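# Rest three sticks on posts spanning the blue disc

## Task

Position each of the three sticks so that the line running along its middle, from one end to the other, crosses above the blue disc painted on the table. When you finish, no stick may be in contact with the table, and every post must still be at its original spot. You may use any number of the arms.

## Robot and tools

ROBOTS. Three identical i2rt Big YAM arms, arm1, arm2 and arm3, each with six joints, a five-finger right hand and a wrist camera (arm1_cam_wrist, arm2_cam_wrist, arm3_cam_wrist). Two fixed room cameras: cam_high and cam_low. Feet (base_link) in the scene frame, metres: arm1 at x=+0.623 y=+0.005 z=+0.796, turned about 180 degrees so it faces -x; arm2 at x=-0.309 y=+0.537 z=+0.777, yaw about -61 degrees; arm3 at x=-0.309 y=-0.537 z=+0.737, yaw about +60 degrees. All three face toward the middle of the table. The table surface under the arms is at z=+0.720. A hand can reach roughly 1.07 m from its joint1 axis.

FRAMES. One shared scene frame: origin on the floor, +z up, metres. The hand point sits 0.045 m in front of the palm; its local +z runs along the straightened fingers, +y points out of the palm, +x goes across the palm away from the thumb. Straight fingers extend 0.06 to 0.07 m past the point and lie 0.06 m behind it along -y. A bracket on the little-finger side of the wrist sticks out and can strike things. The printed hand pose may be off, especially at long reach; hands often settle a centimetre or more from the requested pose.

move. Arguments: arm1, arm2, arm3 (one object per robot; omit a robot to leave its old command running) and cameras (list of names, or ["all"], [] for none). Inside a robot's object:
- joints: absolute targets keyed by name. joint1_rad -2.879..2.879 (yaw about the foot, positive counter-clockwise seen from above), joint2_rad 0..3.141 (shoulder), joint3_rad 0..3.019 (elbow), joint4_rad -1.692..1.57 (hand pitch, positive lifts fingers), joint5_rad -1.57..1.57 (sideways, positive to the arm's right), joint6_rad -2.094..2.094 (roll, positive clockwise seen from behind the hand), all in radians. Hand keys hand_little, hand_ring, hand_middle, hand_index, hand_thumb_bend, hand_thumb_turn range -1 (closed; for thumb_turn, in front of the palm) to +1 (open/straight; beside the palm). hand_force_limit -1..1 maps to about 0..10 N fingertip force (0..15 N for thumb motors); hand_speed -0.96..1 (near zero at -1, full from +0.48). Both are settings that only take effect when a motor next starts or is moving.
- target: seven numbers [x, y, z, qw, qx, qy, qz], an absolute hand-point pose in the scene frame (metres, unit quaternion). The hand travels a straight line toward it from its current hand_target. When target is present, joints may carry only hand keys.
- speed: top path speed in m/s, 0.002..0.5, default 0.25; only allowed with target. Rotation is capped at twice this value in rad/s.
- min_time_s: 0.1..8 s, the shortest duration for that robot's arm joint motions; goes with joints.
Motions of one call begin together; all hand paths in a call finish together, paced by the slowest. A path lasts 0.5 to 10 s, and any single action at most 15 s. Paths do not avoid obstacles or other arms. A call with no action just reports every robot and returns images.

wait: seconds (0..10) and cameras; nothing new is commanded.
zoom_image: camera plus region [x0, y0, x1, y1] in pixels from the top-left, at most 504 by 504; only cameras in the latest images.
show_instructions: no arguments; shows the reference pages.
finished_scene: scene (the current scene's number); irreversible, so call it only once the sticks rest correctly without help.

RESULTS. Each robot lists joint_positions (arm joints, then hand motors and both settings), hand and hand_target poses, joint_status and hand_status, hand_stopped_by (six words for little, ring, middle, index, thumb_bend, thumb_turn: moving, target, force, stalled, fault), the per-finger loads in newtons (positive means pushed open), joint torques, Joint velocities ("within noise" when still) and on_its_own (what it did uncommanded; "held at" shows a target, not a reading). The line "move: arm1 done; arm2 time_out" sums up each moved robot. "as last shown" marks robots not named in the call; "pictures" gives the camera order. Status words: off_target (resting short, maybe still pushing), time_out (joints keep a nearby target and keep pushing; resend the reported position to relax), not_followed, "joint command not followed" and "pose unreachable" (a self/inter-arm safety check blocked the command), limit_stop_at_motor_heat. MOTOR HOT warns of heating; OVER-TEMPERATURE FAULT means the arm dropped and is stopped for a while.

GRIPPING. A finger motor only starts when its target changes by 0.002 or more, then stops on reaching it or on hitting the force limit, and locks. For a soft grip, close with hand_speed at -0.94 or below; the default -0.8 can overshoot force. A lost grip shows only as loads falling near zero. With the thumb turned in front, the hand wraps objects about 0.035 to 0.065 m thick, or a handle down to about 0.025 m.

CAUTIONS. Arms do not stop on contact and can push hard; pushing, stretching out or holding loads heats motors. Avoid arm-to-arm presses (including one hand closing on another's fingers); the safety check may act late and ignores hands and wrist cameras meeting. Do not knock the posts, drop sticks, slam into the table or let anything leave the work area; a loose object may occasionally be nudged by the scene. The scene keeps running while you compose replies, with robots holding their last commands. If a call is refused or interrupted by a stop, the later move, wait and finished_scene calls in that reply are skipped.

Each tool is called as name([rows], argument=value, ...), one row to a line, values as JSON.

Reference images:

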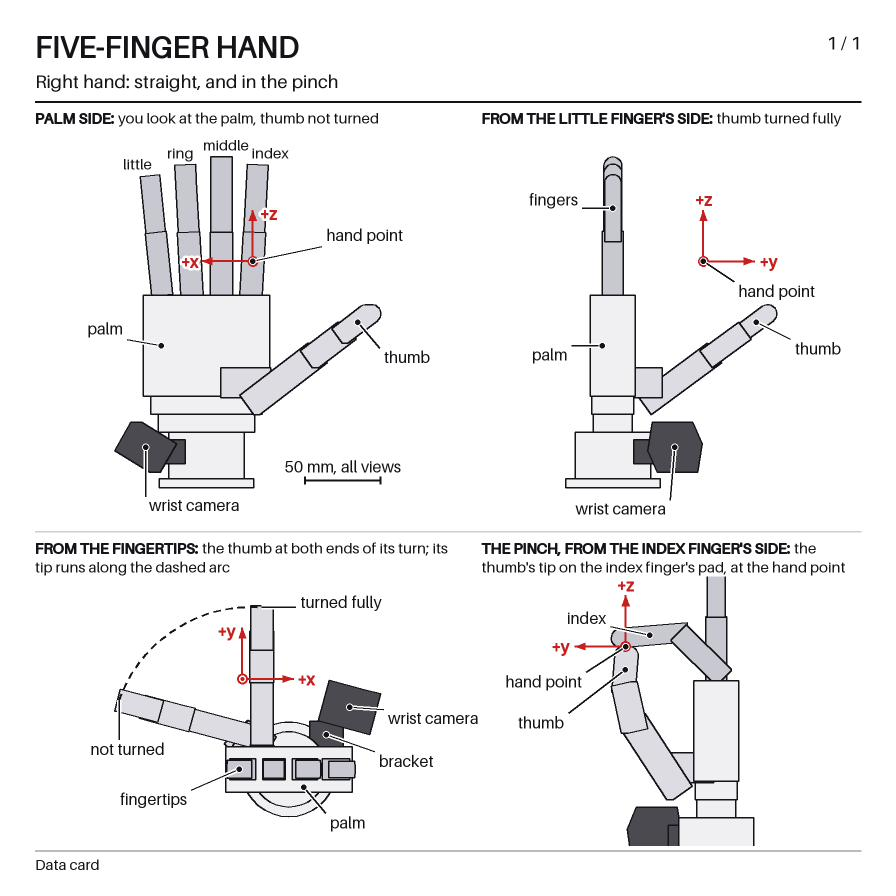

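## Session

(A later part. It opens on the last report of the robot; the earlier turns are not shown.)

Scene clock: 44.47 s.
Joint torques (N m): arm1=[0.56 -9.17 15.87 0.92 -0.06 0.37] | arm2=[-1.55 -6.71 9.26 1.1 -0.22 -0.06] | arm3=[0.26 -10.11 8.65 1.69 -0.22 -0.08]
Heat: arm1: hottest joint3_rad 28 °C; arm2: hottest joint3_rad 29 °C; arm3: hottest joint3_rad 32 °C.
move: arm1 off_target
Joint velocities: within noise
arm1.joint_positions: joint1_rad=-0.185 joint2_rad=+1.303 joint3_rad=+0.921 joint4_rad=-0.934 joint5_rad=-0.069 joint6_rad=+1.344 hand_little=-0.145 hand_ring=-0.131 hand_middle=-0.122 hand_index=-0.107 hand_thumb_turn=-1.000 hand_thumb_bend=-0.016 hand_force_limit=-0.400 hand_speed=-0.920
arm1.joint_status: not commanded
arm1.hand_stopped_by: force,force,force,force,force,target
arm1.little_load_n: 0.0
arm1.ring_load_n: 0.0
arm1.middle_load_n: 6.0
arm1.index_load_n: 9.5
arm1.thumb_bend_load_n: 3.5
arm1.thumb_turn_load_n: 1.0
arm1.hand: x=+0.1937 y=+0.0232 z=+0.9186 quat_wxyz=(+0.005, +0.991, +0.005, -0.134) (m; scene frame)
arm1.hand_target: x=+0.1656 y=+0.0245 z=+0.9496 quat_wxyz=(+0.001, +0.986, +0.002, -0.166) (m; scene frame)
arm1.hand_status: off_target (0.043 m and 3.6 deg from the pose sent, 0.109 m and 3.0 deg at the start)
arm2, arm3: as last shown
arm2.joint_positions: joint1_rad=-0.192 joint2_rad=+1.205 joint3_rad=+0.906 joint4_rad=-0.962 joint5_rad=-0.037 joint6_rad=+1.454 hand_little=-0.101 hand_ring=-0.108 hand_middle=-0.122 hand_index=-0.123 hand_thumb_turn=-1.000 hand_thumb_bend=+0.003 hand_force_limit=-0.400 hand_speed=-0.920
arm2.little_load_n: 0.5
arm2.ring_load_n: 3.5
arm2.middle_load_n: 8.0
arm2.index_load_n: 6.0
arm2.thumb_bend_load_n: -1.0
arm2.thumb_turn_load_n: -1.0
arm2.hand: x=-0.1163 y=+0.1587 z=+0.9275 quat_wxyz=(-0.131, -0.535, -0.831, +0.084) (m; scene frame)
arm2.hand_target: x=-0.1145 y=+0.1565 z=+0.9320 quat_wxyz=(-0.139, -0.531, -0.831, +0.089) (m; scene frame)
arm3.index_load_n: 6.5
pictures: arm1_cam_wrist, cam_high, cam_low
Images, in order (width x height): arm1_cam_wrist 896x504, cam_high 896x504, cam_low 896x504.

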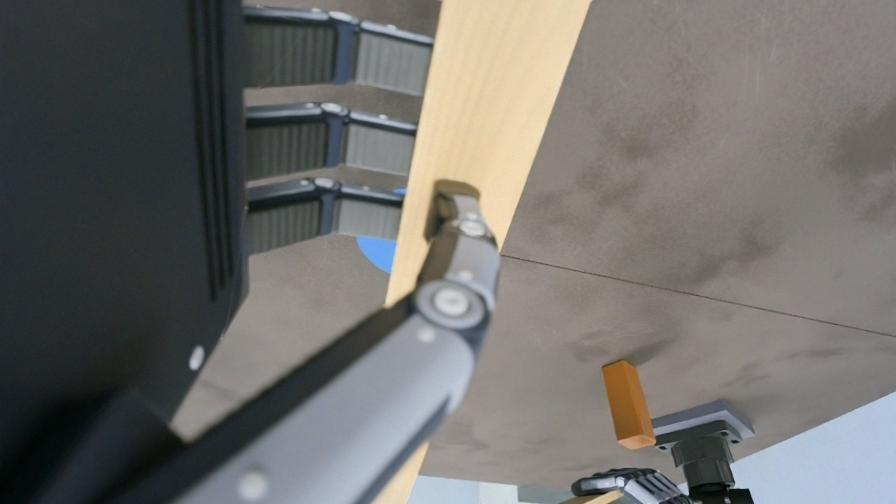

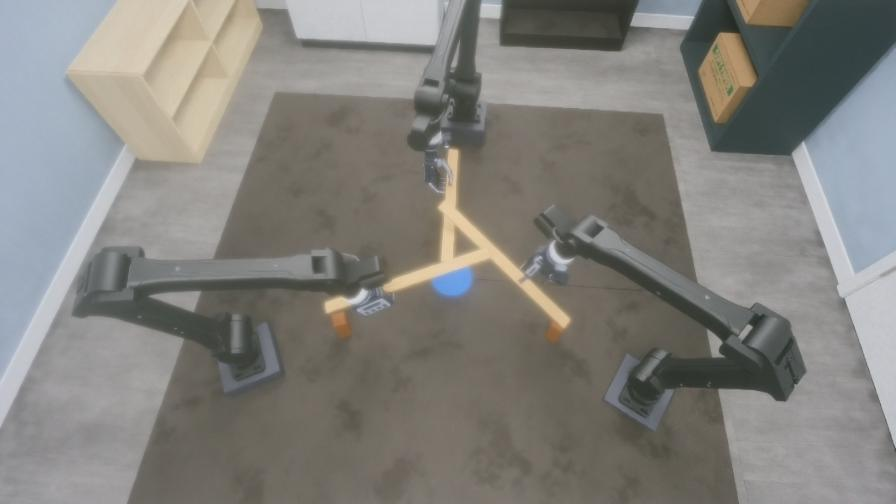

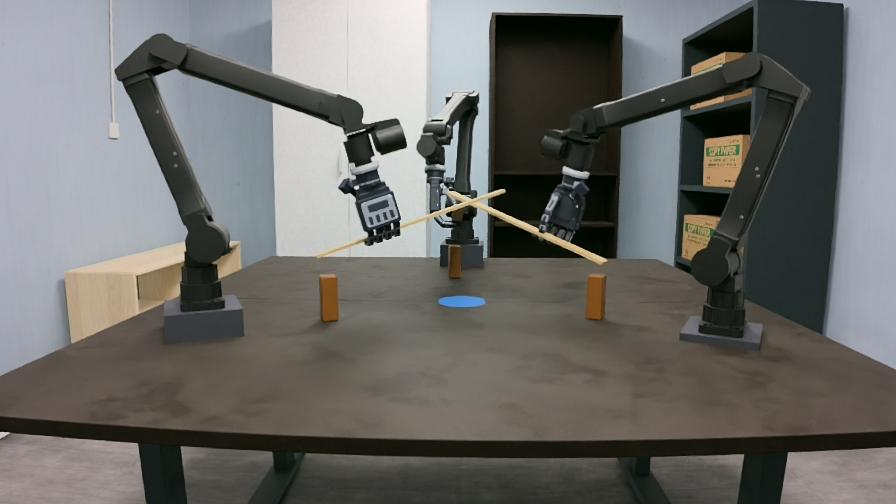

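move(arm1={"target":[0.268,0.022,0.900,0.0003,0.9863,0.0017,-0.1650],"speed":0.1}, cameras=["cam_high","cam_low","arm1_cam_wrist","arm2_cam_wrist"])

zoom_image(camera="cam_high", region=[310, 130, 590, 350])

zoom_image(camera="cam_low", region=[300, 150, 630, 330])

Scene clock: 48.23 s.
Joint torques (N m): arm1=[-1.55 -7.12 8.59 2.04 -0.27 0.04] | arm2=[-1.55 -6.71 9.25 1.06 -0.22 -0.06] | arm3=[0.32 -10.11 8.66 1.63 -0.22 -0.07]
Heat: arm1: hottest joint3_rad 28 °C; arm2: hottest joint3_rad 30 °C; arm3: hottest joint3_rad 32 °C.
move: arm1 done
Joint velocities: within noise
arm1.joint_positions: joint1_rad=-0.227 joint2_rad=+1.087 joint3_rad=+0.684 joint4_rad=-0.878 joint5_rad=-0.084 joint6_rad=+1.310 hand_little=-0.145 hand_ring=-0.130 hand_middle=-0.122 hand_index=-0.107 hand_thumb_turn=-1.000 hand_thumb_bend=-0.016 hand_force_limit=-0.400 hand_speed=-0.920
arm1.joint_status: not commanded
arm1.hand_stopped_by: force,force,force,force,force,target
arm1.little_load_n: 1.5
arm1.ring_load_n: 3.0
arm1.middle_load_n: 5.0
arm1.index_load_n: 6.0
arm1.thumb_bend_load_n: 3.5
arm1.thumb_turn_load_n: 0.0
arm1.hand: x=+0.2689 y=+0.0174 z=+0.8985 quat_wxyz=(+0.003, +0.988, +0.002, -0.153) (m; scene frame)
arm1.hand_target: x=+0.2680 y=+0.0220 z=+0.9001 quat_wxyz=(+0.000, +0.986, +0.002, -0.165) (m; scene frame)
arm1.hand_status: done (0.005 m and 1.4 deg from the pose sent, 0.077 m and 3.6 deg at the start)
arm2, arm3: as last shown
arm2.joint_positions: joint1_rad=-0.192 joint2_rad=+1.205 joint3_rad=+0.906 joint4_rad=-0.961 joint5_rad=-0.037 joint6_rad=+1.454 hand_little=-0.101 hand_ring=-0.108 hand_middle=-0.122 hand_index=-0.123 hand_thumb_turn=-1.000 hand_thumb_bend=+0.003 hand_force_limit=-0.400 hand_speed=-0.920
arm2.little_load_n: 0.0
arm2.ring_load_n: 1.0
arm2.middle_load_n: 7.0
arm2.index_load_n: 9.0
arm2.thumb_bend_load_n: -1.5
arm2.hand: x=-0.1163 y=+0.1585 z=+0.9275 quat_wxyz=(-0.131, -0.534, -0.831, +0.084) (m; scene frame)
arm2.hand_target: x=-0.1145 y=+0.1565 z=+0.9319 quat_wxyz=(-0.139, -0.531, -0.831, +0.089) (m; scene frame)
arm3.ring_load_n: 0.5
arm3.index_load_n: 7.0
arm3.thumb_turn_load_n: 1.5
arm3.hand: x=-0.0819 y=-0.1692 z=+0.9193 quat_wxyz=(-0.125, +0.468, -0.872, -0.070) (m; scene frame)
arm3.hand_target: x=-0.0767 y=-0.1667 z=+0.9320 quat_wxyz=(-0.145, +0.466, -0.869, -0.078) (m; scene frame)
pictures: arm1_cam_wrist, arm2_cam_wrist, cam_high, cam_low
Images, in order (width x height): arm1_cam_wrist 896x504, arm2_cam_wrist 896x504, cam_high 896x504, cam_low 896x504.

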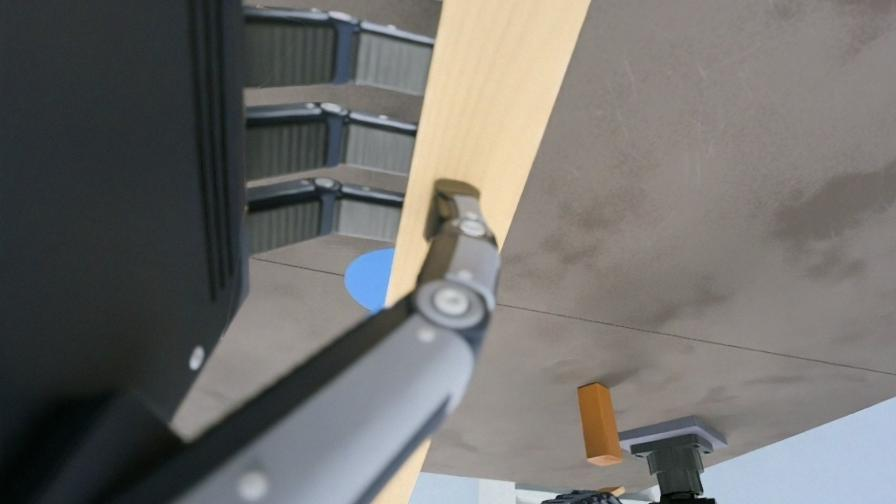

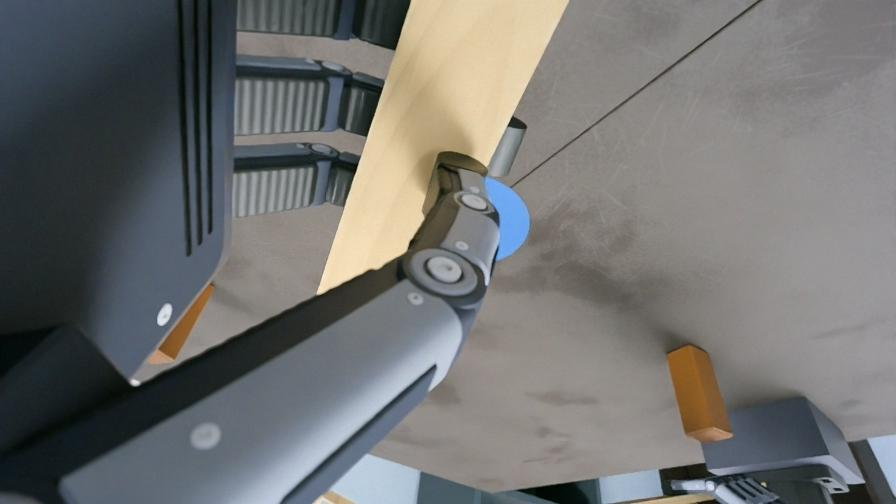

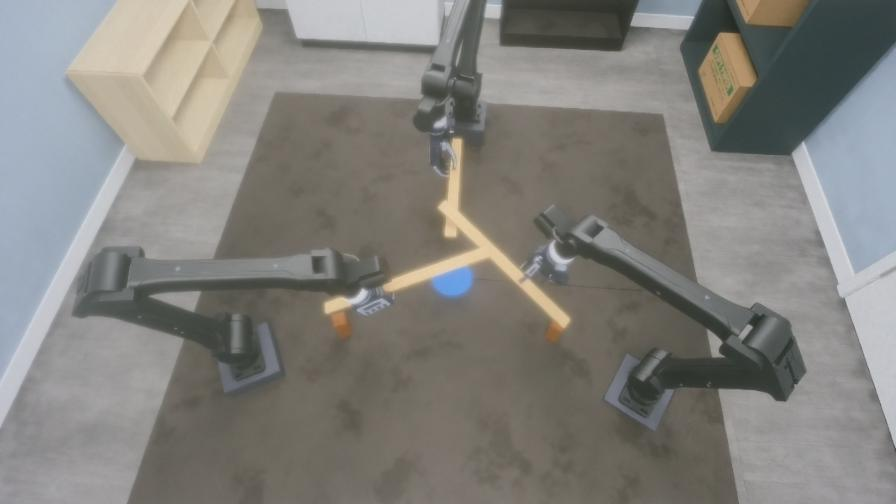

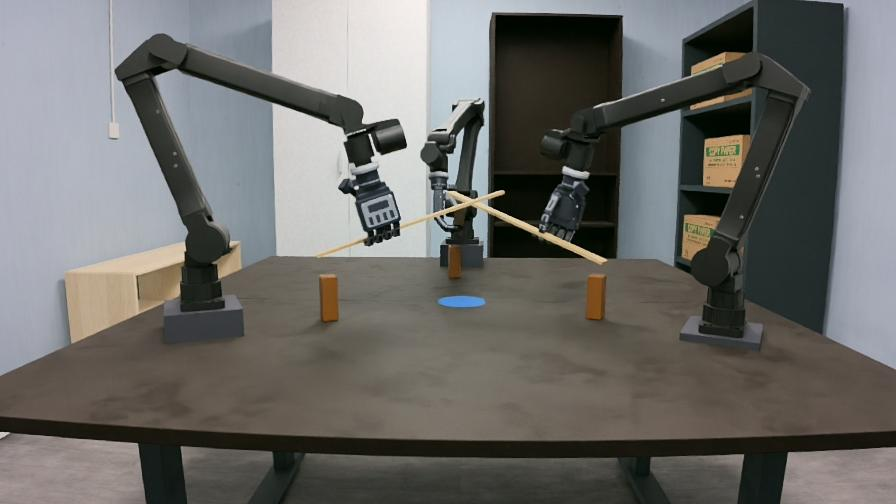

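Scaled by 1.800 from the camera's 896x504 image, which has a finer 1280x720 frame.

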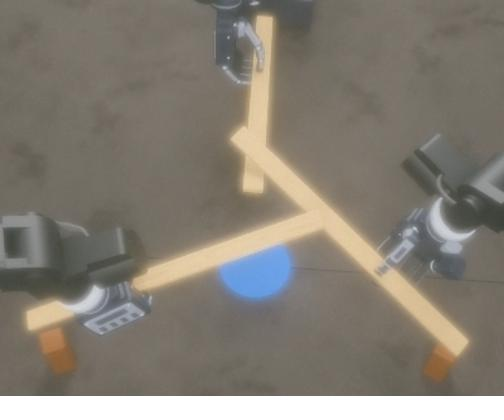

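Scaled by 1.527 from the camera's 896x504 image, which has a finer 1280x720 frame.

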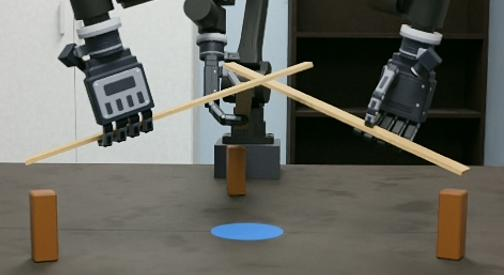

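move(arm1={"target":[0.262,0.024,0.905,0.0004,0.9781,0.0017,-0.2079],"speed":0.1}, arm2={"target":[-0.100,0.134,0.985,0.1868,0.4296,0.8787,-0.0913],"speed":0.1}, arm3={"target":[-0.0765,-0.1665,0.934,0.1833,-0.4619,0.8622,0.0982],"speed":0.1}, cameras=["cam_high","cam_low"])

zoom_image(camera="cam_high", region=[310, 130, 590, 350])

zoom_image(camera="cam_low", region=[300, 150, 630, 330])

Scene clock: 51.90 s.
Joint torques (N m): arm1=[-1.55 -7 8.4 2.25 -0.29 0.05] | arm2=[-2.26 -5.83 13.85 0.43 -0.38 -0.11] | arm3=[0.15 -9.35 8.42 1.92 -0.29 -0.07]
Heat: arm1: hottest joint3_rad 29 °C; arm2: hottest joint3_rad 30 °C; arm3: hottest joint3_rad 32 °C.
move: arm1 done; arm2 off_target; arm3 off_target
Joint velocities: within noise
arm1.joint_positions: joint1_rad=-0.242 joint2_rad=+1.055 joint3_rad=+0.649 joint4_rad=-0.793 joint5_rad=-0.114 joint6_rad=+1.303 hand_little=-0.145 hand_ring=-0.130 hand_middle=-0.122 hand_index=-0.107 hand_thumb_turn=-1.000 hand_thumb_bend=-0.016 hand_force_limit=-0.400 hand_speed=-0.920
arm1.joint_status: not commanded
arm1.hand_stopped_by: force,force,force,force,force,target
arm1.little_load_n: 1.5
arm1.ring_load_n: 2.5
arm1.middle_load_n: 5.0
arm1.index_load_n: 6.0
arm1.thumb_bend_load_n: 3.5
arm1.thumb_turn_load_n: 0.0
arm1.hand: x=+0.2617 y=+0.0193 z=+0.9036 quat_wxyz=(+0.004, +0.981, +0.003, -0.196) (m; scene frame)
arm1.hand_target: x=+0.2621 y=+0.0240 z=+0.9049 quat_wxyz=(+0.000, +0.978, +0.002, -0.207) (m; scene frame)
arm1.hand_status: done (0.005 m and 1.5 deg from the pose sent, 0.012 m and 6.4 deg at the start)
arm2.joint_positions: joint1_rad=-0.226 joint2_rad=+1.226 joint3_rad=+1.005 joint4_rad=-0.988 joint5_rad=-0.152 joint6_rad=+1.219 hand_little=-0.101 hand_ring=-0.108 hand_middle=-0.122 hand_index=-0.123 hand_thumb_turn=-1.000 hand_thumb_bend=+0.003 hand_force_limit=-0.400 hand_speed=-0.920
arm2.joint_status: not commanded
arm2.hand_stopped_by: force,force,force,force,force,target
arm2.little_load_n: 0.0
arm2.ring_load_n: 0.5
arm2.middle_load_n: 7.0
arm2.index_load_n: 9.0
arm2.thumb_bend_load_n: -1.5
arm2.thumb_turn_load_n: -0.5
arm2.hand: x=-0.1020 y=+0.1493 z=+0.9674 quat_wxyz=(-0.177, -0.435, -0.879, +0.081) (m; scene frame)
arm2.hand_target: x=-0.1004 y=+0.1347 z=+0.9851 quat_wxyz=(-0.187, -0.430, -0.879, +0.092) (m; scene frame)
arm2.hand_status: off_target (0.023 m and 1.8 deg from the pose sent, 0.064 m and 14.7 deg at the start)
arm3.joint_positions: joint1_rad=-0.211 joint2_rad=+1.180 joint3_rad=+0.955 joint4_rad=-0.981 joint5_rad=-0.074 joint6_rad=+1.434 hand_little=-0.041 hand_ring=-0.078 hand_middle=-0.115 hand_index=-0.144 hand_thumb_turn=-1.000 hand_thumb_bend=+0.032 hand_force_limit=-0.400 hand_speed=-0.920
arm3.joint_status: not commanded
arm3.hand_stopped_by: force,force,force,force,force,target
arm3.little_load_n: 0.0
arm3.ring_load_n: 0.0
arm3.middle_load_n: 1.5
arm3.index_load_n: 6.5
arm3.thumb_bend_load_n: 3.5
arm3.thumb_turn_load_n: 1.0
arm3.hand: x=-0.0816 y=-0.1679 z=+0.9230 quat_wxyz=(-0.164, +0.465, -0.865, -0.091) (m; scene frame)
arm3.hand_target: x=-0.0766 y=-0.1666 z=+0.9340 quat_wxyz=(-0.183, +0.462, -0.862, -0.098) (m; scene frame)
arm3.hand_status: off_target (0.012 m and 2.4 deg from the pose sent, 0.016 m and 7.6 deg at the start)
pictures: cam_high, cam_low
Images, in order (width x height): cam_high 896x504, cam_low 896x504.

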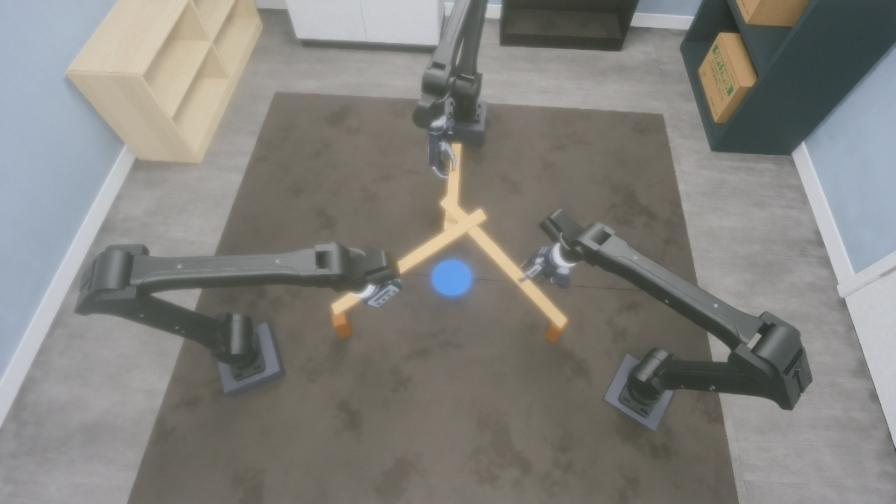

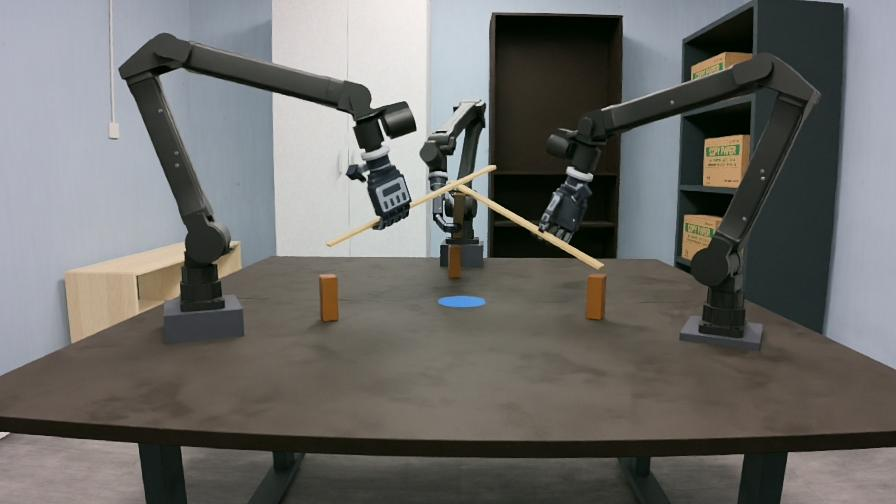

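Scaled by 1.800 from the camera's 896x504 image, which has a finer 1280x720 frame.

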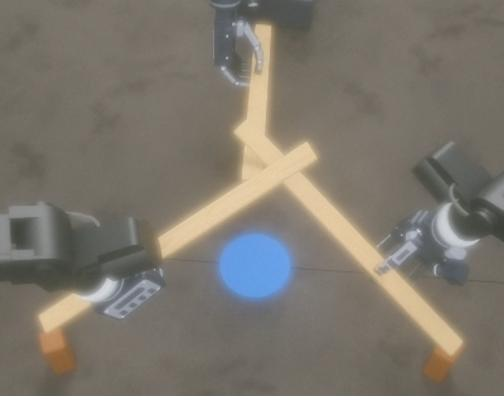

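Scaled by 1.527 from the camera's 896x504 image, which has a finer 1280x720 frame.

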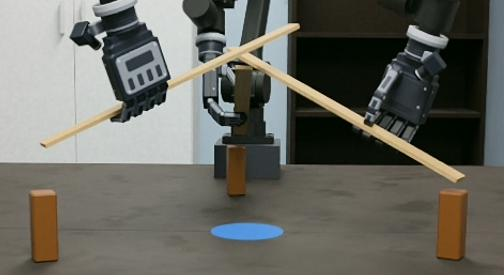

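move(arm2={"target":[-0.115,0.1597,0.934,0.1868,0.4296,0.8787,-0.0913],"speed":0.1})

move(arm1={"target":[0.160,0.029,0.962,0.0004,0.9781,0.0017,-0.2079],"speed":0.12}, cameras=["cam_high","cam_low","arm1_cam_wrist","arm2_cam_wrist"])

zoom_image(camera="cam_high", region=[390, 130, 590, 330])

zoom_image(camera="cam_low", region=[400, 150, 540, 250])

Scene clock: 54.50 s.
Joint torques (N m): arm1=[-1.55 -7 8.4 2.25 -0.29 0.05] | arm2=[-2.26 -7.36 9.31 1.33 -0.4 -0.13] | arm3=[0.15 -9.47 8.43 1.91 -0.29 -0.07]
Heat: arm1: hottest joint3_rad 29 °C; arm2: hottest joint3_rad 31 °C; arm3: hottest joint3_rad 32 °C.
move: arm2 done
Joint velocities: within noise
arm1, arm3: as last shown
arm1.index_load_n: 5.5
arm2.joint_positions: joint1_rad=-0.248 joint2_rad=+1.214 joint3_rad=+0.884 joint4_rad=-0.887 joint5_rad=-0.161 joint6_rad=+1.197 hand_little=-0.101 hand_ring=-0.108 hand_middle=-0.122 hand_index=-0.123 hand_thumb_turn=-1.000 hand_thumb_bend=+0.003 hand_force_limit=-0.400 hand_speed=-0.920
arm2.joint_status: not commanded
arm2.hand_stopped_by: force,force,force,force,force,target
arm2.little_load_n: 0.5
arm2.ring_load_n: 1.0
arm2.middle_load_n: 7.0
arm2.index_load_n: 9.0
arm2.thumb_bend_load_n: -1.0
arm2.thumb_turn_load_n: -1.0
arm2.hand: x=-0.1140 y=+0.1640 z=+0.9260 quat_wxyz=(-0.176, -0.435, -0.879, +0.079) (m; scene frame)
arm2.hand_target: x=-0.1150 y=+0.1598 z=+0.9341 quat_wxyz=(-0.187, -0.430, -0.879, +0.091) (m; scene frame)
arm2.hand_status: done (0.009 m and 2.0 deg from the pose sent, 0.037 m and 1.8 deg at the start)
arm3.index_load_n: 7.0
pictures: none

Scene clock: 56.20 s.
Joint torques (N m): arm1=[0.73 -8.06 14.89 1.07 0.03 0.33] | arm2=[-1.55 -6.83 9.36 1.14 -0.33 -0.12] | arm3=[0.15 -9.41 8.43 1.92 -0.29 -0.07]
Heat: arm1: hottest joint3_rad 29 °C; arm2: hottest joint3_rad 31 °C; arm3: hottest joint3_rad 33 °C.
move: arm1 off_target
Joint velocities: within noise
arm1.joint_positions: joint1_rad=-0.205 joint2_rad=+1.253 joint3_rad=+0.903 joint4_rad=-0.858 joint5_rad=-0.096 joint6_rad=+1.339 hand_little=-0.145 hand_ring=-0.130 hand_middle=-0.122 hand_index=-0.107 hand_thumb_turn=-1.000 hand_thumb_bend=-0.016 hand_force_limit=-0.400 hand_speed=-0.920
arm1.joint_status: not commanded
arm1.hand_stopped_by: force,force,force,force,force,target
arm1.little_load_n: 1.5
arm1.ring_load_n: 3.0
arm1.middle_load_n: 5.5
arm1.index_load_n: 6.0
arm1.thumb_bend_load_n: 2.5
arm1.thumb_turn_load_n: 0.0
arm1.hand: x=+0.1824 y=+0.0295 z=+0.9403 quat_wxyz=(+0.003, +0.982, +0.002, -0.189) (m; scene frame)
arm1.hand_target: x=+0.1614 y=+0.0287 z=+0.9625 quat_wxyz=(+0.001, +0.978, +0.002, -0.209) (m; scene frame)
arm1.hand_status: off_target (0.031 m and 2.2 deg from the pose sent, 0.118 m and 1.5 deg at the start)
arm2, arm3: as last shown
arm2.joint_positions: joint1_rad=-0.256 joint2_rad=+1.207 joint3_rad=+0.884 joint4_rad=-0.881 joint5_rad=-0.162 joint6_rad=+1.196 hand_little=-0.101 hand_ring=-0.108 hand_middle=-0.122 hand_index=-0.123 hand_thumb_turn=-1.000 hand_thumb_bend=+0.002 hand_force_limit=-0.400 hand_speed=-0.920
arm2.little_load_n: 0.0
arm2.ring_load_n: 0.5
arm2.middle_load_n: 7.5
arm2.index_load_n: 8.0
arm2.thumb_bend_load_n: -1.5
arm2.thumb_turn_load_n: -1.5
arm2.hand: x=-0.1165 y=+0.1615 z=+0.9292 quat_wxyz=(-0.179, -0.437, -0.877, +0.084) (m; scene frame)
arm2.hand_target: x=-0.1150 y=+0.1597 z=+0.9340 quat_wxyz=(-0.187, -0.430, -0.879, +0.091) (m; scene frame)
arm3.index_load_n: 6.5
arm3.thumb_bend_load_n: 4.0
pictures: arm1_cam_wrist, arm2_cam_wrist, cam_high, cam_low
Images, in order (width x height): arm1_cam_wrist 896x504, arm2_cam_wrist 896x504, cam_high 896x504, cam_low 896x504.

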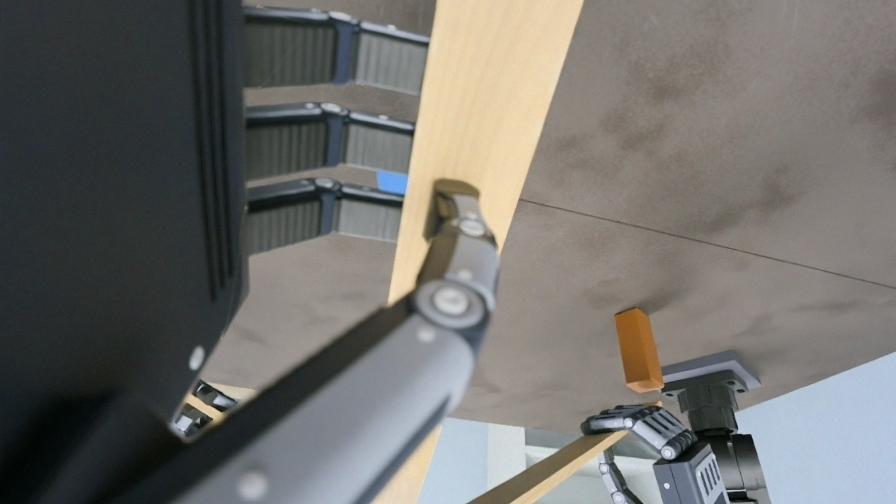

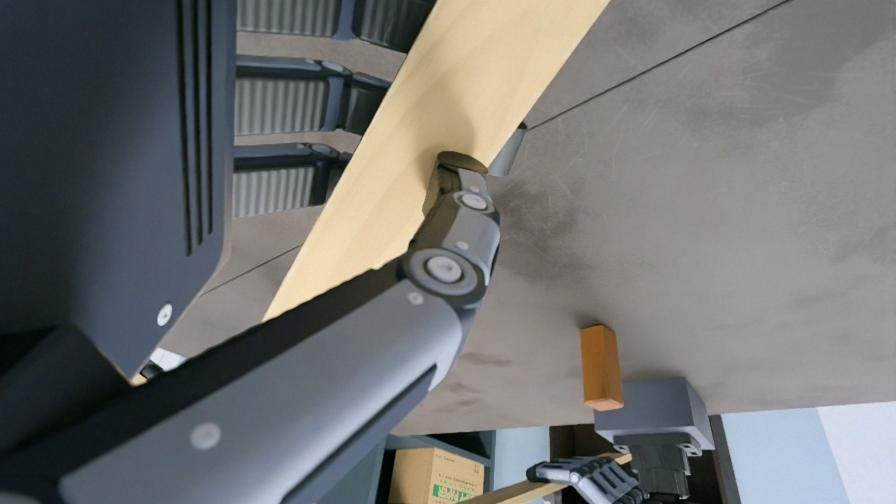

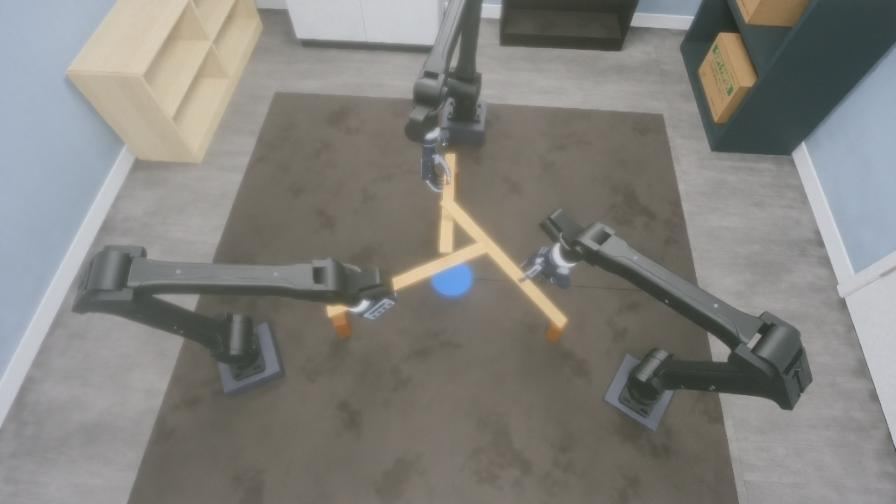

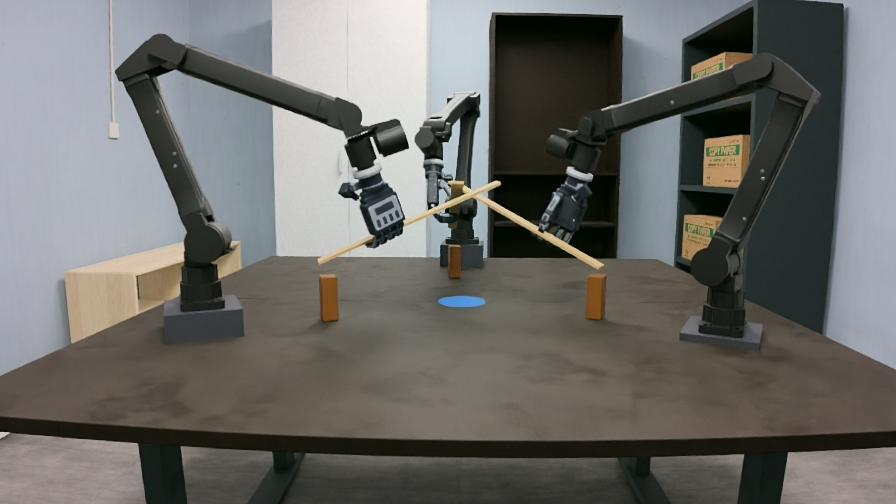

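Scaled by 2.520 from the camera's 896x504 image, which has a finer 1280x720 frame.

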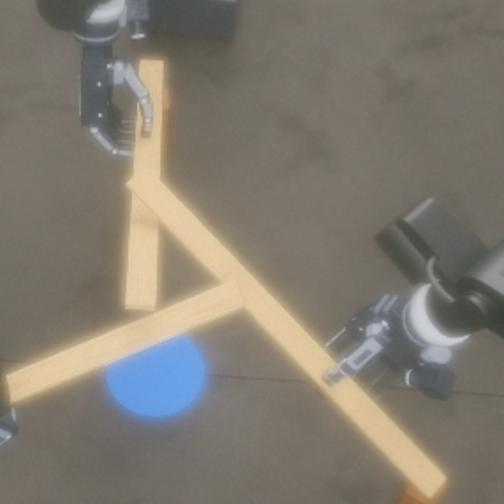

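Scaled by 3.600 from the camera's 896x504 image, which has a finer 1280x720 frame.

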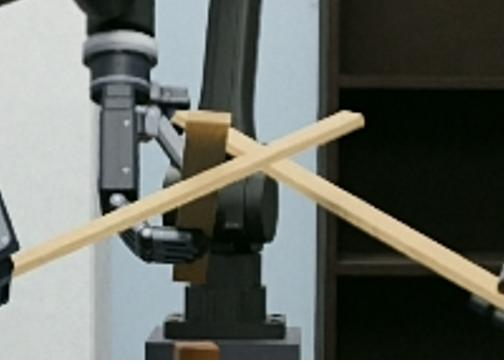

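move(arm1={"target":[0.268,0.026,0.915,0.0004,0.9781,0.0017,-0.2079],"speed":0.12})

move(arm2={"joints":{"hand_thumb_bend":-0.08,"hand_index":-0.3,"hand_middle":-0.3,"hand_ring":-0.31,"hand_little":-0.31,"hand_speed":-0.93,"hand_force_limit":0.1}}, cameras=["cam_high","cam_low","arm2_cam_wrist"])

zoom_image(camera="cam_high", region=[310, 130, 590, 350])

zoom_image(camera="cam_low", region=[300, 150, 630, 330])

Scene clock: 60.30 s.
Joint torques (N m): arm1=[-1.49 -6.24 8.95 2.25 -0.33 0.04] | arm2=[-1.61 -6.77 9.36 1.14 -0.33 -0.12] | arm3=[0.26 -9.35 8.42 1.87 -0.28 -0.07]
Heat: arm1: hottest joint3_rad 30 °C; arm2: hottest joint3_rad 31 °C; arm3: hottest joint3_rad 33 °C.
move: arm1 done
Joint velocities: within noise
arm1.joint_positions: joint1_rad=-0.258 joint2_rad=+1.020 joint3_rad=+0.654 joint4_rad=-0.835 joint5_rad=-0.118 joint6_rad=+1.292 hand_little=-0.145 hand_ring=-0.130 hand_middle=-0.122 hand_index=-0.107 hand_thumb_turn=-1.000 hand_thumb_bend=-0.016 hand_force_limit=-0.400 hand_speed=-0.920
arm1.joint_status: not commanded
arm1.hand_stopped_by: force,force,force,force,force,target
arm1.little_load_n: 1.0
arm1.ring_load_n: 2.5
arm1.middle_load_n: 5.0
arm1.index_load_n: 6.5
arm1.thumb_bend_load_n: 2.5
arm1.thumb_turn_load_n: 0.0
arm1.hand: x=+0.2692 y=+0.0216 z=+0.9131 quat_wxyz=(+0.004, +0.981, +0.001, -0.196) (m; scene frame)
arm1.hand_target: x=+0.2680 y=+0.0260 z=+0.9150 quat_wxyz=(+0.000, +0.978, +0.002, -0.208) (m; scene frame)
arm1.hand_status: done (0.005 m and 1.5 deg from the pose sent, 0.089 m and 2.2 deg at the start)
arm2, arm3: as last shown
arm3.joint_positions: joint1_rad=-0.213 joint2_rad=+1.180 joint3_rad=+0.955 joint4_rad=-0.980 joint5_rad=-0.074 joint6_rad=+1.434 hand_little=-0.041 hand_ring=-0.078 hand_middle=-0.115 hand_index=-0.144 hand_thumb_turn=-1.000 hand_thumb_bend=+0.032 hand_force_limit=-0.400 hand_speed=-0.920
arm3.hand: x=-0.0807 y=-0.1683 z=+0.9232 quat_wxyz=(-0.165, +0.464, -0.866, -0.091) (m; scene frame)
arm3.hand_target: x=-0.0766 y=-0.1667 z=+0.9341 quat_wxyz=(-0.183, +0.462, -0.862, -0.098) (m; scene frame)
pictures: none

Scene clock: 60.97 s.
Joint torques (N m): arm1=[-1.44 -6.18 8.95 2.25 -0.33 0.04] | arm2=[-1.55 -6.77 9.35 1.16 -0.34 -0.12] | arm3=[0.26 -9.41 8.42 1.89 -0.28 -0.07]
Heat: arm1: hottest joint3_rad 30 °C; arm2: hottest joint3_rad 31 °C; arm3: hottest joint3_rad 33 °C.
move: arm2 off_target
Joint velocities: within noise
arm1, arm3: as last shown
arm1.joint_positions: joint1_rad=-0.258 joint2_rad=+1.020 joint3_rad=+0.654 joint4_rad=-0.835 joint5_rad=-0.118 joint6_rad=+1.291 hand_little=-0.145 hand_ring=-0.130 hand_middle=-0.122 hand_index=-0.107 hand_thumb_turn=-1.000 hand_thumb_bend=-0.016 hand_force_limit=-0.400 hand_speed=-0.920
arm1.middle_load_n: 5.5
arm1.index_load_n: 6.0
arm2.joint_positions: joint1_rad=-0.256 joint2_rad=+1.207 joint3_rad=+0.884 joint4_rad=-0.881 joint5_rad=-0.162 joint6_rad=+1.196 hand_little=-0.158 hand_ring=-0.126 hand_middle=-0.122 hand_index=-0.122 hand_thumb_turn=-1.000 hand_thumb_bend=-0.015 hand_force_limit=+0.100 hand_speed=-0.930
arm2.joint_status: hand_little off_target (ended at -0.158, target -0.310); hand_ring off_target (ended at -0.126, target -0.310); hand_middle off_target (ended at -0.122, target -0.300); hand_index off_target (ended at -0.122, target -0.300); hand_thumb_bend off_target (ended at -0.015, target -0.080); the others done
arm2.hand_stopped_by: force,force,force,force,force,target
arm2.little_load_n: 6.0
arm2.ring_load_n: 0.0
arm2.middle_load_n: 4.0
arm2.index_load_n: 16.0
arm2.thumb_bend_load_n: 9.0
arm2.thumb_turn_load_n: 2.0
arm2.hand: x=-0.1165 y=+0.1615 z=+0.9292 quat_wxyz=(-0.179, -0.437, -0.877, +0.084) (m; scene frame)
arm2.hand_target: x=-0.1150 y=+0.1597 z=+0.9340 quat_wxyz=(-0.187, -0.430, -0.879, +0.091) (m; scene frame)
arm2.hand_status: not commanded
pictures: arm2_cam_wrist, cam_high, cam_low
Images, in order (width x height): arm2_cam_wrist 896x504, cam_high 896x504, cam_low 896x504.

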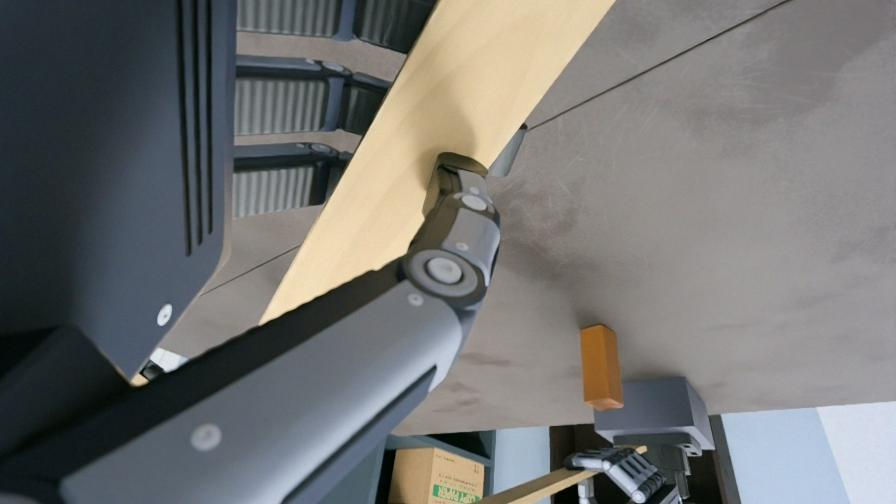

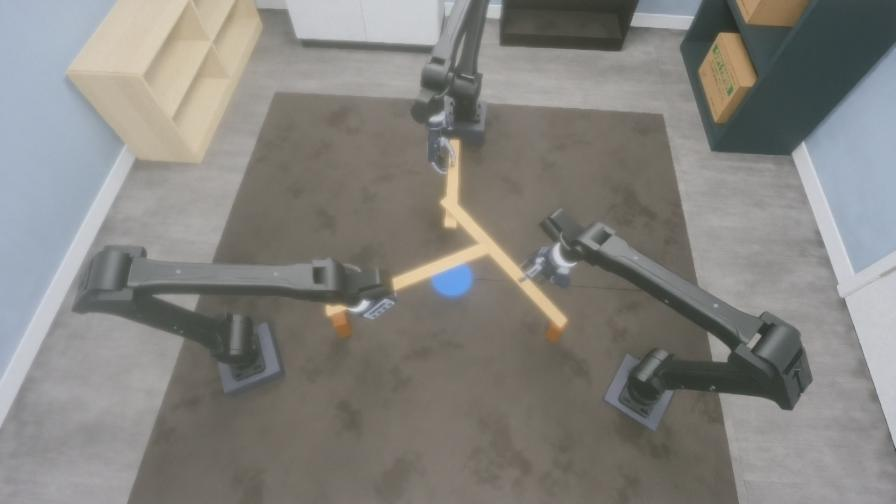

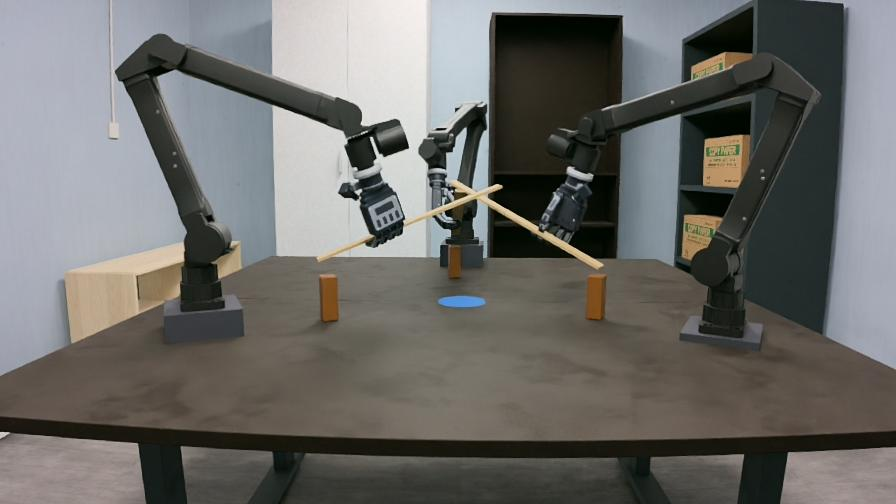

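Scaled by 1.800 from the camera's 896x504 image, which has a finer 1280x720 frame.

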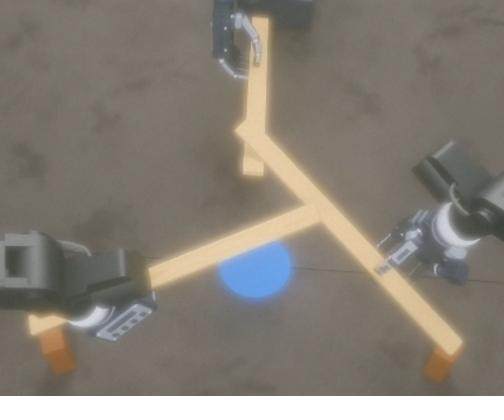

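Scaled by 1.527 from the camera's 896x504 image, which has a finer 1280x720 frame.

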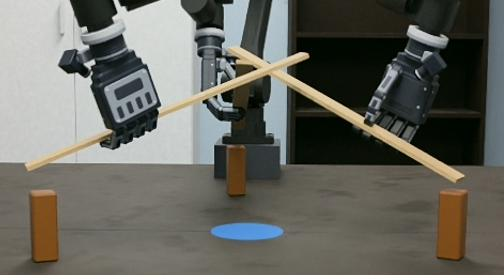

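move(arm2={"target":[-0.1143,0.1625,0.920,0.1925,0.3695,0.9056,-0.0785],"speed":0.08}, arm1={"target":[0.268,0.026,0.928,0.0004,0.9724,0.0017,-0.2334],"speed":0.08}, cameras=["cam_high","cam_low","arm2_cam_wrist"])

zoom_image(camera="cam_high", region=[310, 130, 590, 350])

zoom_image(camera="cam_low", region=[300, 150, 630, 330])

Scene clock: 63.80 s.
Joint torques (N m): arm1=[-1.44 -6.36 8.95 2.52 -0.46 0.03] | arm2=[-2.26 -5.71 9.62 1.32 -0.46 -0.15] | arm3=[0.26 -9 8.46 1.74 -0.26 -0.07]
Heat: arm1: hottest joint3_rad 30 °C; arm2: hottest joint3_rad 31 °C; arm3: hottest joint3_rad 33 °C.
move: arm1 done; arm2 done
Joint velocities: within noise
arm1.joint_positions: joint1_rad=-0.268 joint2_rad=+0.982 joint3_rad=+0.646 joint4_rad=-0.825 joint5_rad=-0.135 joint6_rad=+1.290 hand_little=-0.145 hand_ring=-0.131 hand_middle=-0.122 hand_index=-0.107 hand_thumb_turn=-1.000 hand_thumb_bend=-0.016 hand_force_limit=-0.400 hand_speed=-0.920
arm1.joint_status: not commanded
arm1.hand_stopped_by: force,force,force,force,force,target
arm1.little_load_n: 0.0
arm1.ring_load_n: 1.0
arm1.middle_load_n: 6.0
arm1.index_load_n: 7.5
arm1.thumb_bend_load_n: 3.0
arm1.thumb_turn_load_n: 0.0
arm1.hand: x=+0.2695 y=+0.0222 z=+0.9241 quat_wxyz=(+0.004, +0.976, +0.000, -0.217) (m; scene frame)
arm1.hand_target: x=+0.2681 y=+0.0260 z=+0.9280 quat_wxyz=(+0.000, +0.972, +0.002, -0.233) (m; scene frame)
arm1.hand_status: done (0.006 m and 2.0 deg from the pose sent, 0.016 m and 4.4 deg at the start)
arm2.joint_positions: joint1_rad=-0.270 joint2_rad=+1.238 joint3_rad=+0.884 joint4_rad=-0.870 joint5_rad=-0.218 joint6_rad=+1.049 hand_little=-0.158 hand_ring=-0.126 hand_middle=-0.122 hand_index=-0.122 hand_thumb_turn=-1.000 hand_thumb_bend=-0.015 hand_force_limit=+0.100 hand_speed=-0.930
arm2.joint_status: not commanded
arm2.hand_stopped_by: force,force,force,force,force,target
arm2.little_load_n: 6.0
arm2.ring_load_n: 0.0
arm2.middle_load_n: 4.0
arm2.index_load_n: 16.0
arm2.thumb_bend_load_n: 9.0
arm2.thumb_turn_load_n: 2.0
arm2.hand: x=-0.1135 y=+0.1691 z=+0.9201 quat_wxyz=(-0.188, -0.374, -0.905, +0.074) (m; scene frame)
arm2.hand_target: x=-0.1143 y=+0.1626 z=+0.9201 quat_wxyz=(-0.192, -0.370, -0.906, +0.079) (m; scene frame)
arm2.hand_status: done (0.007 m and 0.9 deg from the pose sent, 0.009 m and 8.6 deg at the start)
arm3: as last shown
arm3.joint_positions: joint1_rad=-0.213 joint2_rad=+1.176 joint3_rad=+0.955 joint4_rad=-0.976 joint5_rad=-0.075 joint6_rad=+1.434 hand_little=-0.041 hand_ring=-0.078 hand_middle=-0.115 hand_index=-0.144 hand_thumb_turn=-1.000 hand_thumb_bend=+0.032 hand_force_limit=-0.400 hand_speed=-0.920
arm3.ring_load_n: 1.0
arm3.middle_load_n: 2.5
arm3.index_load_n: 5.5
arm3.hand: x=-0.0804 y=-0.1676 z=+0.9253 quat_wxyz=(-0.168, +0.464, -0.865, -0.092) (m; scene frame)
arm3.hand_target: x=-0.0766 y=-0.1666 z=+0.9341 quat_wxyz=(-0.183, +0.462, -0.862, -0.098) (m; scene frame)
pictures: arm2_cam_wrist, cam_high, cam_low
Images, in order (width x height): arm2_cam_wrist 896x504, cam_high 896x504, cam_low 896x504.

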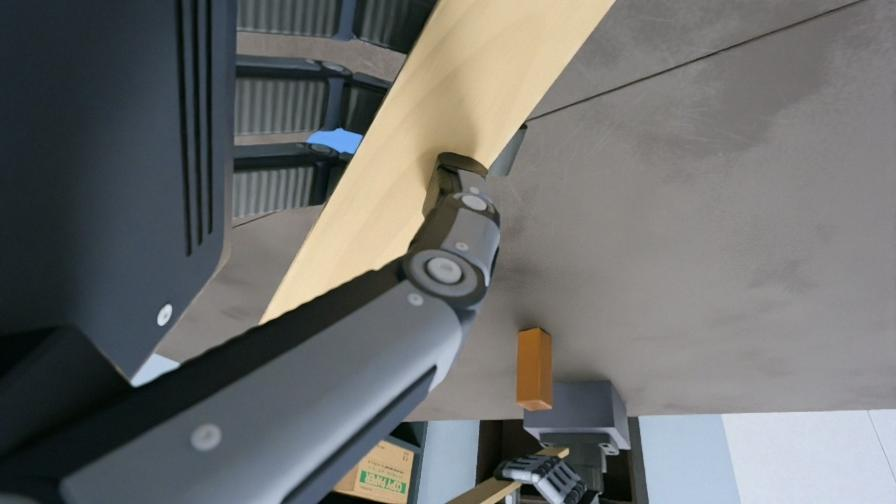

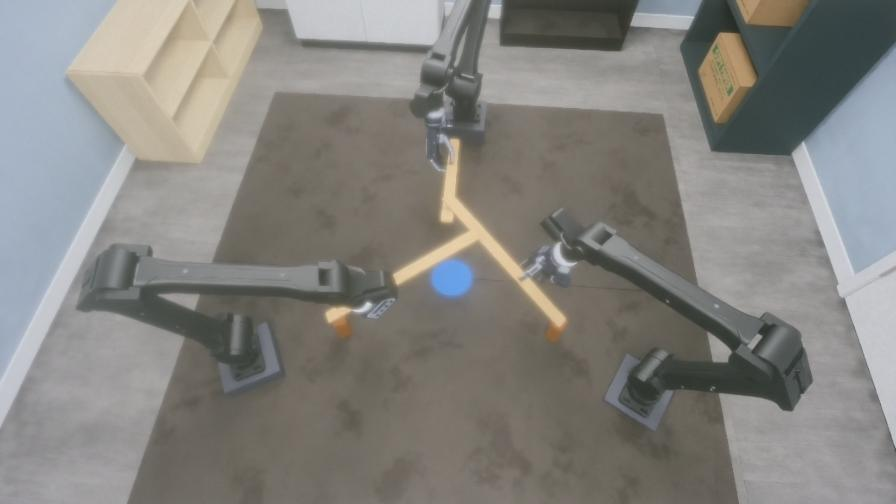

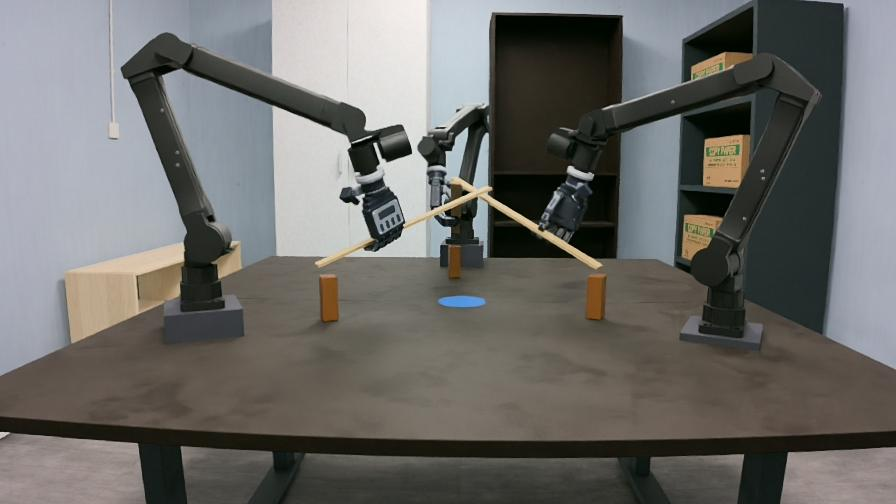

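Scaled by 1.800 from the camera's 896x504 image, which has a finer 1280x720 frame.

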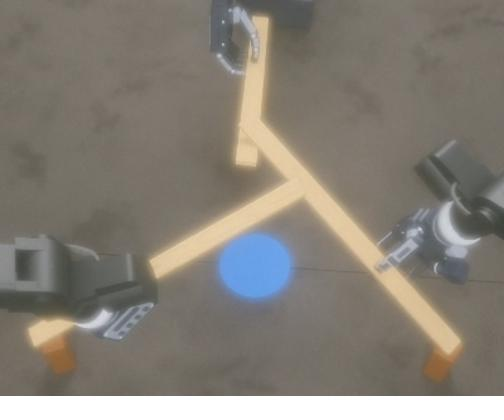

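Scaled by 1.527 from the camera's 896x504 image, which has a finer 1280x720 frame.

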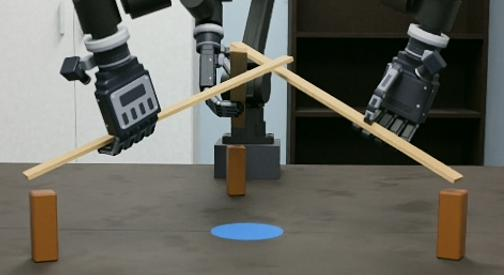

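zoom_image(camera="cam_high", region=[420, 180, 510, 260])

zoom_image(camera="cam_low", region=[430, 165, 520, 225])

Scaled by 5.600 from the camera's 896x504 image, which has a finer 1280x720 frame.

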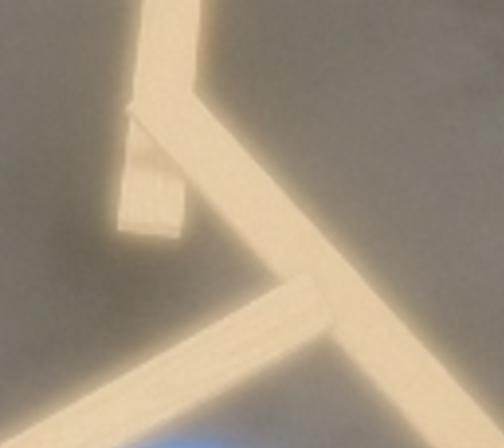

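Scaled by 5.600 from the camera's 896x504 image, which has a finer 1280x720 frame.

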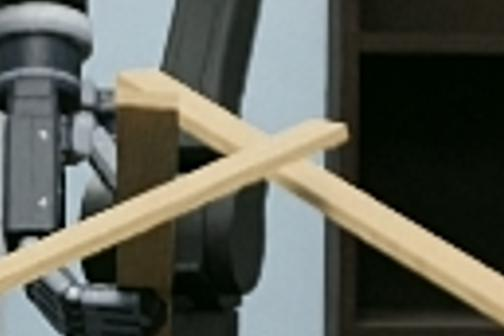

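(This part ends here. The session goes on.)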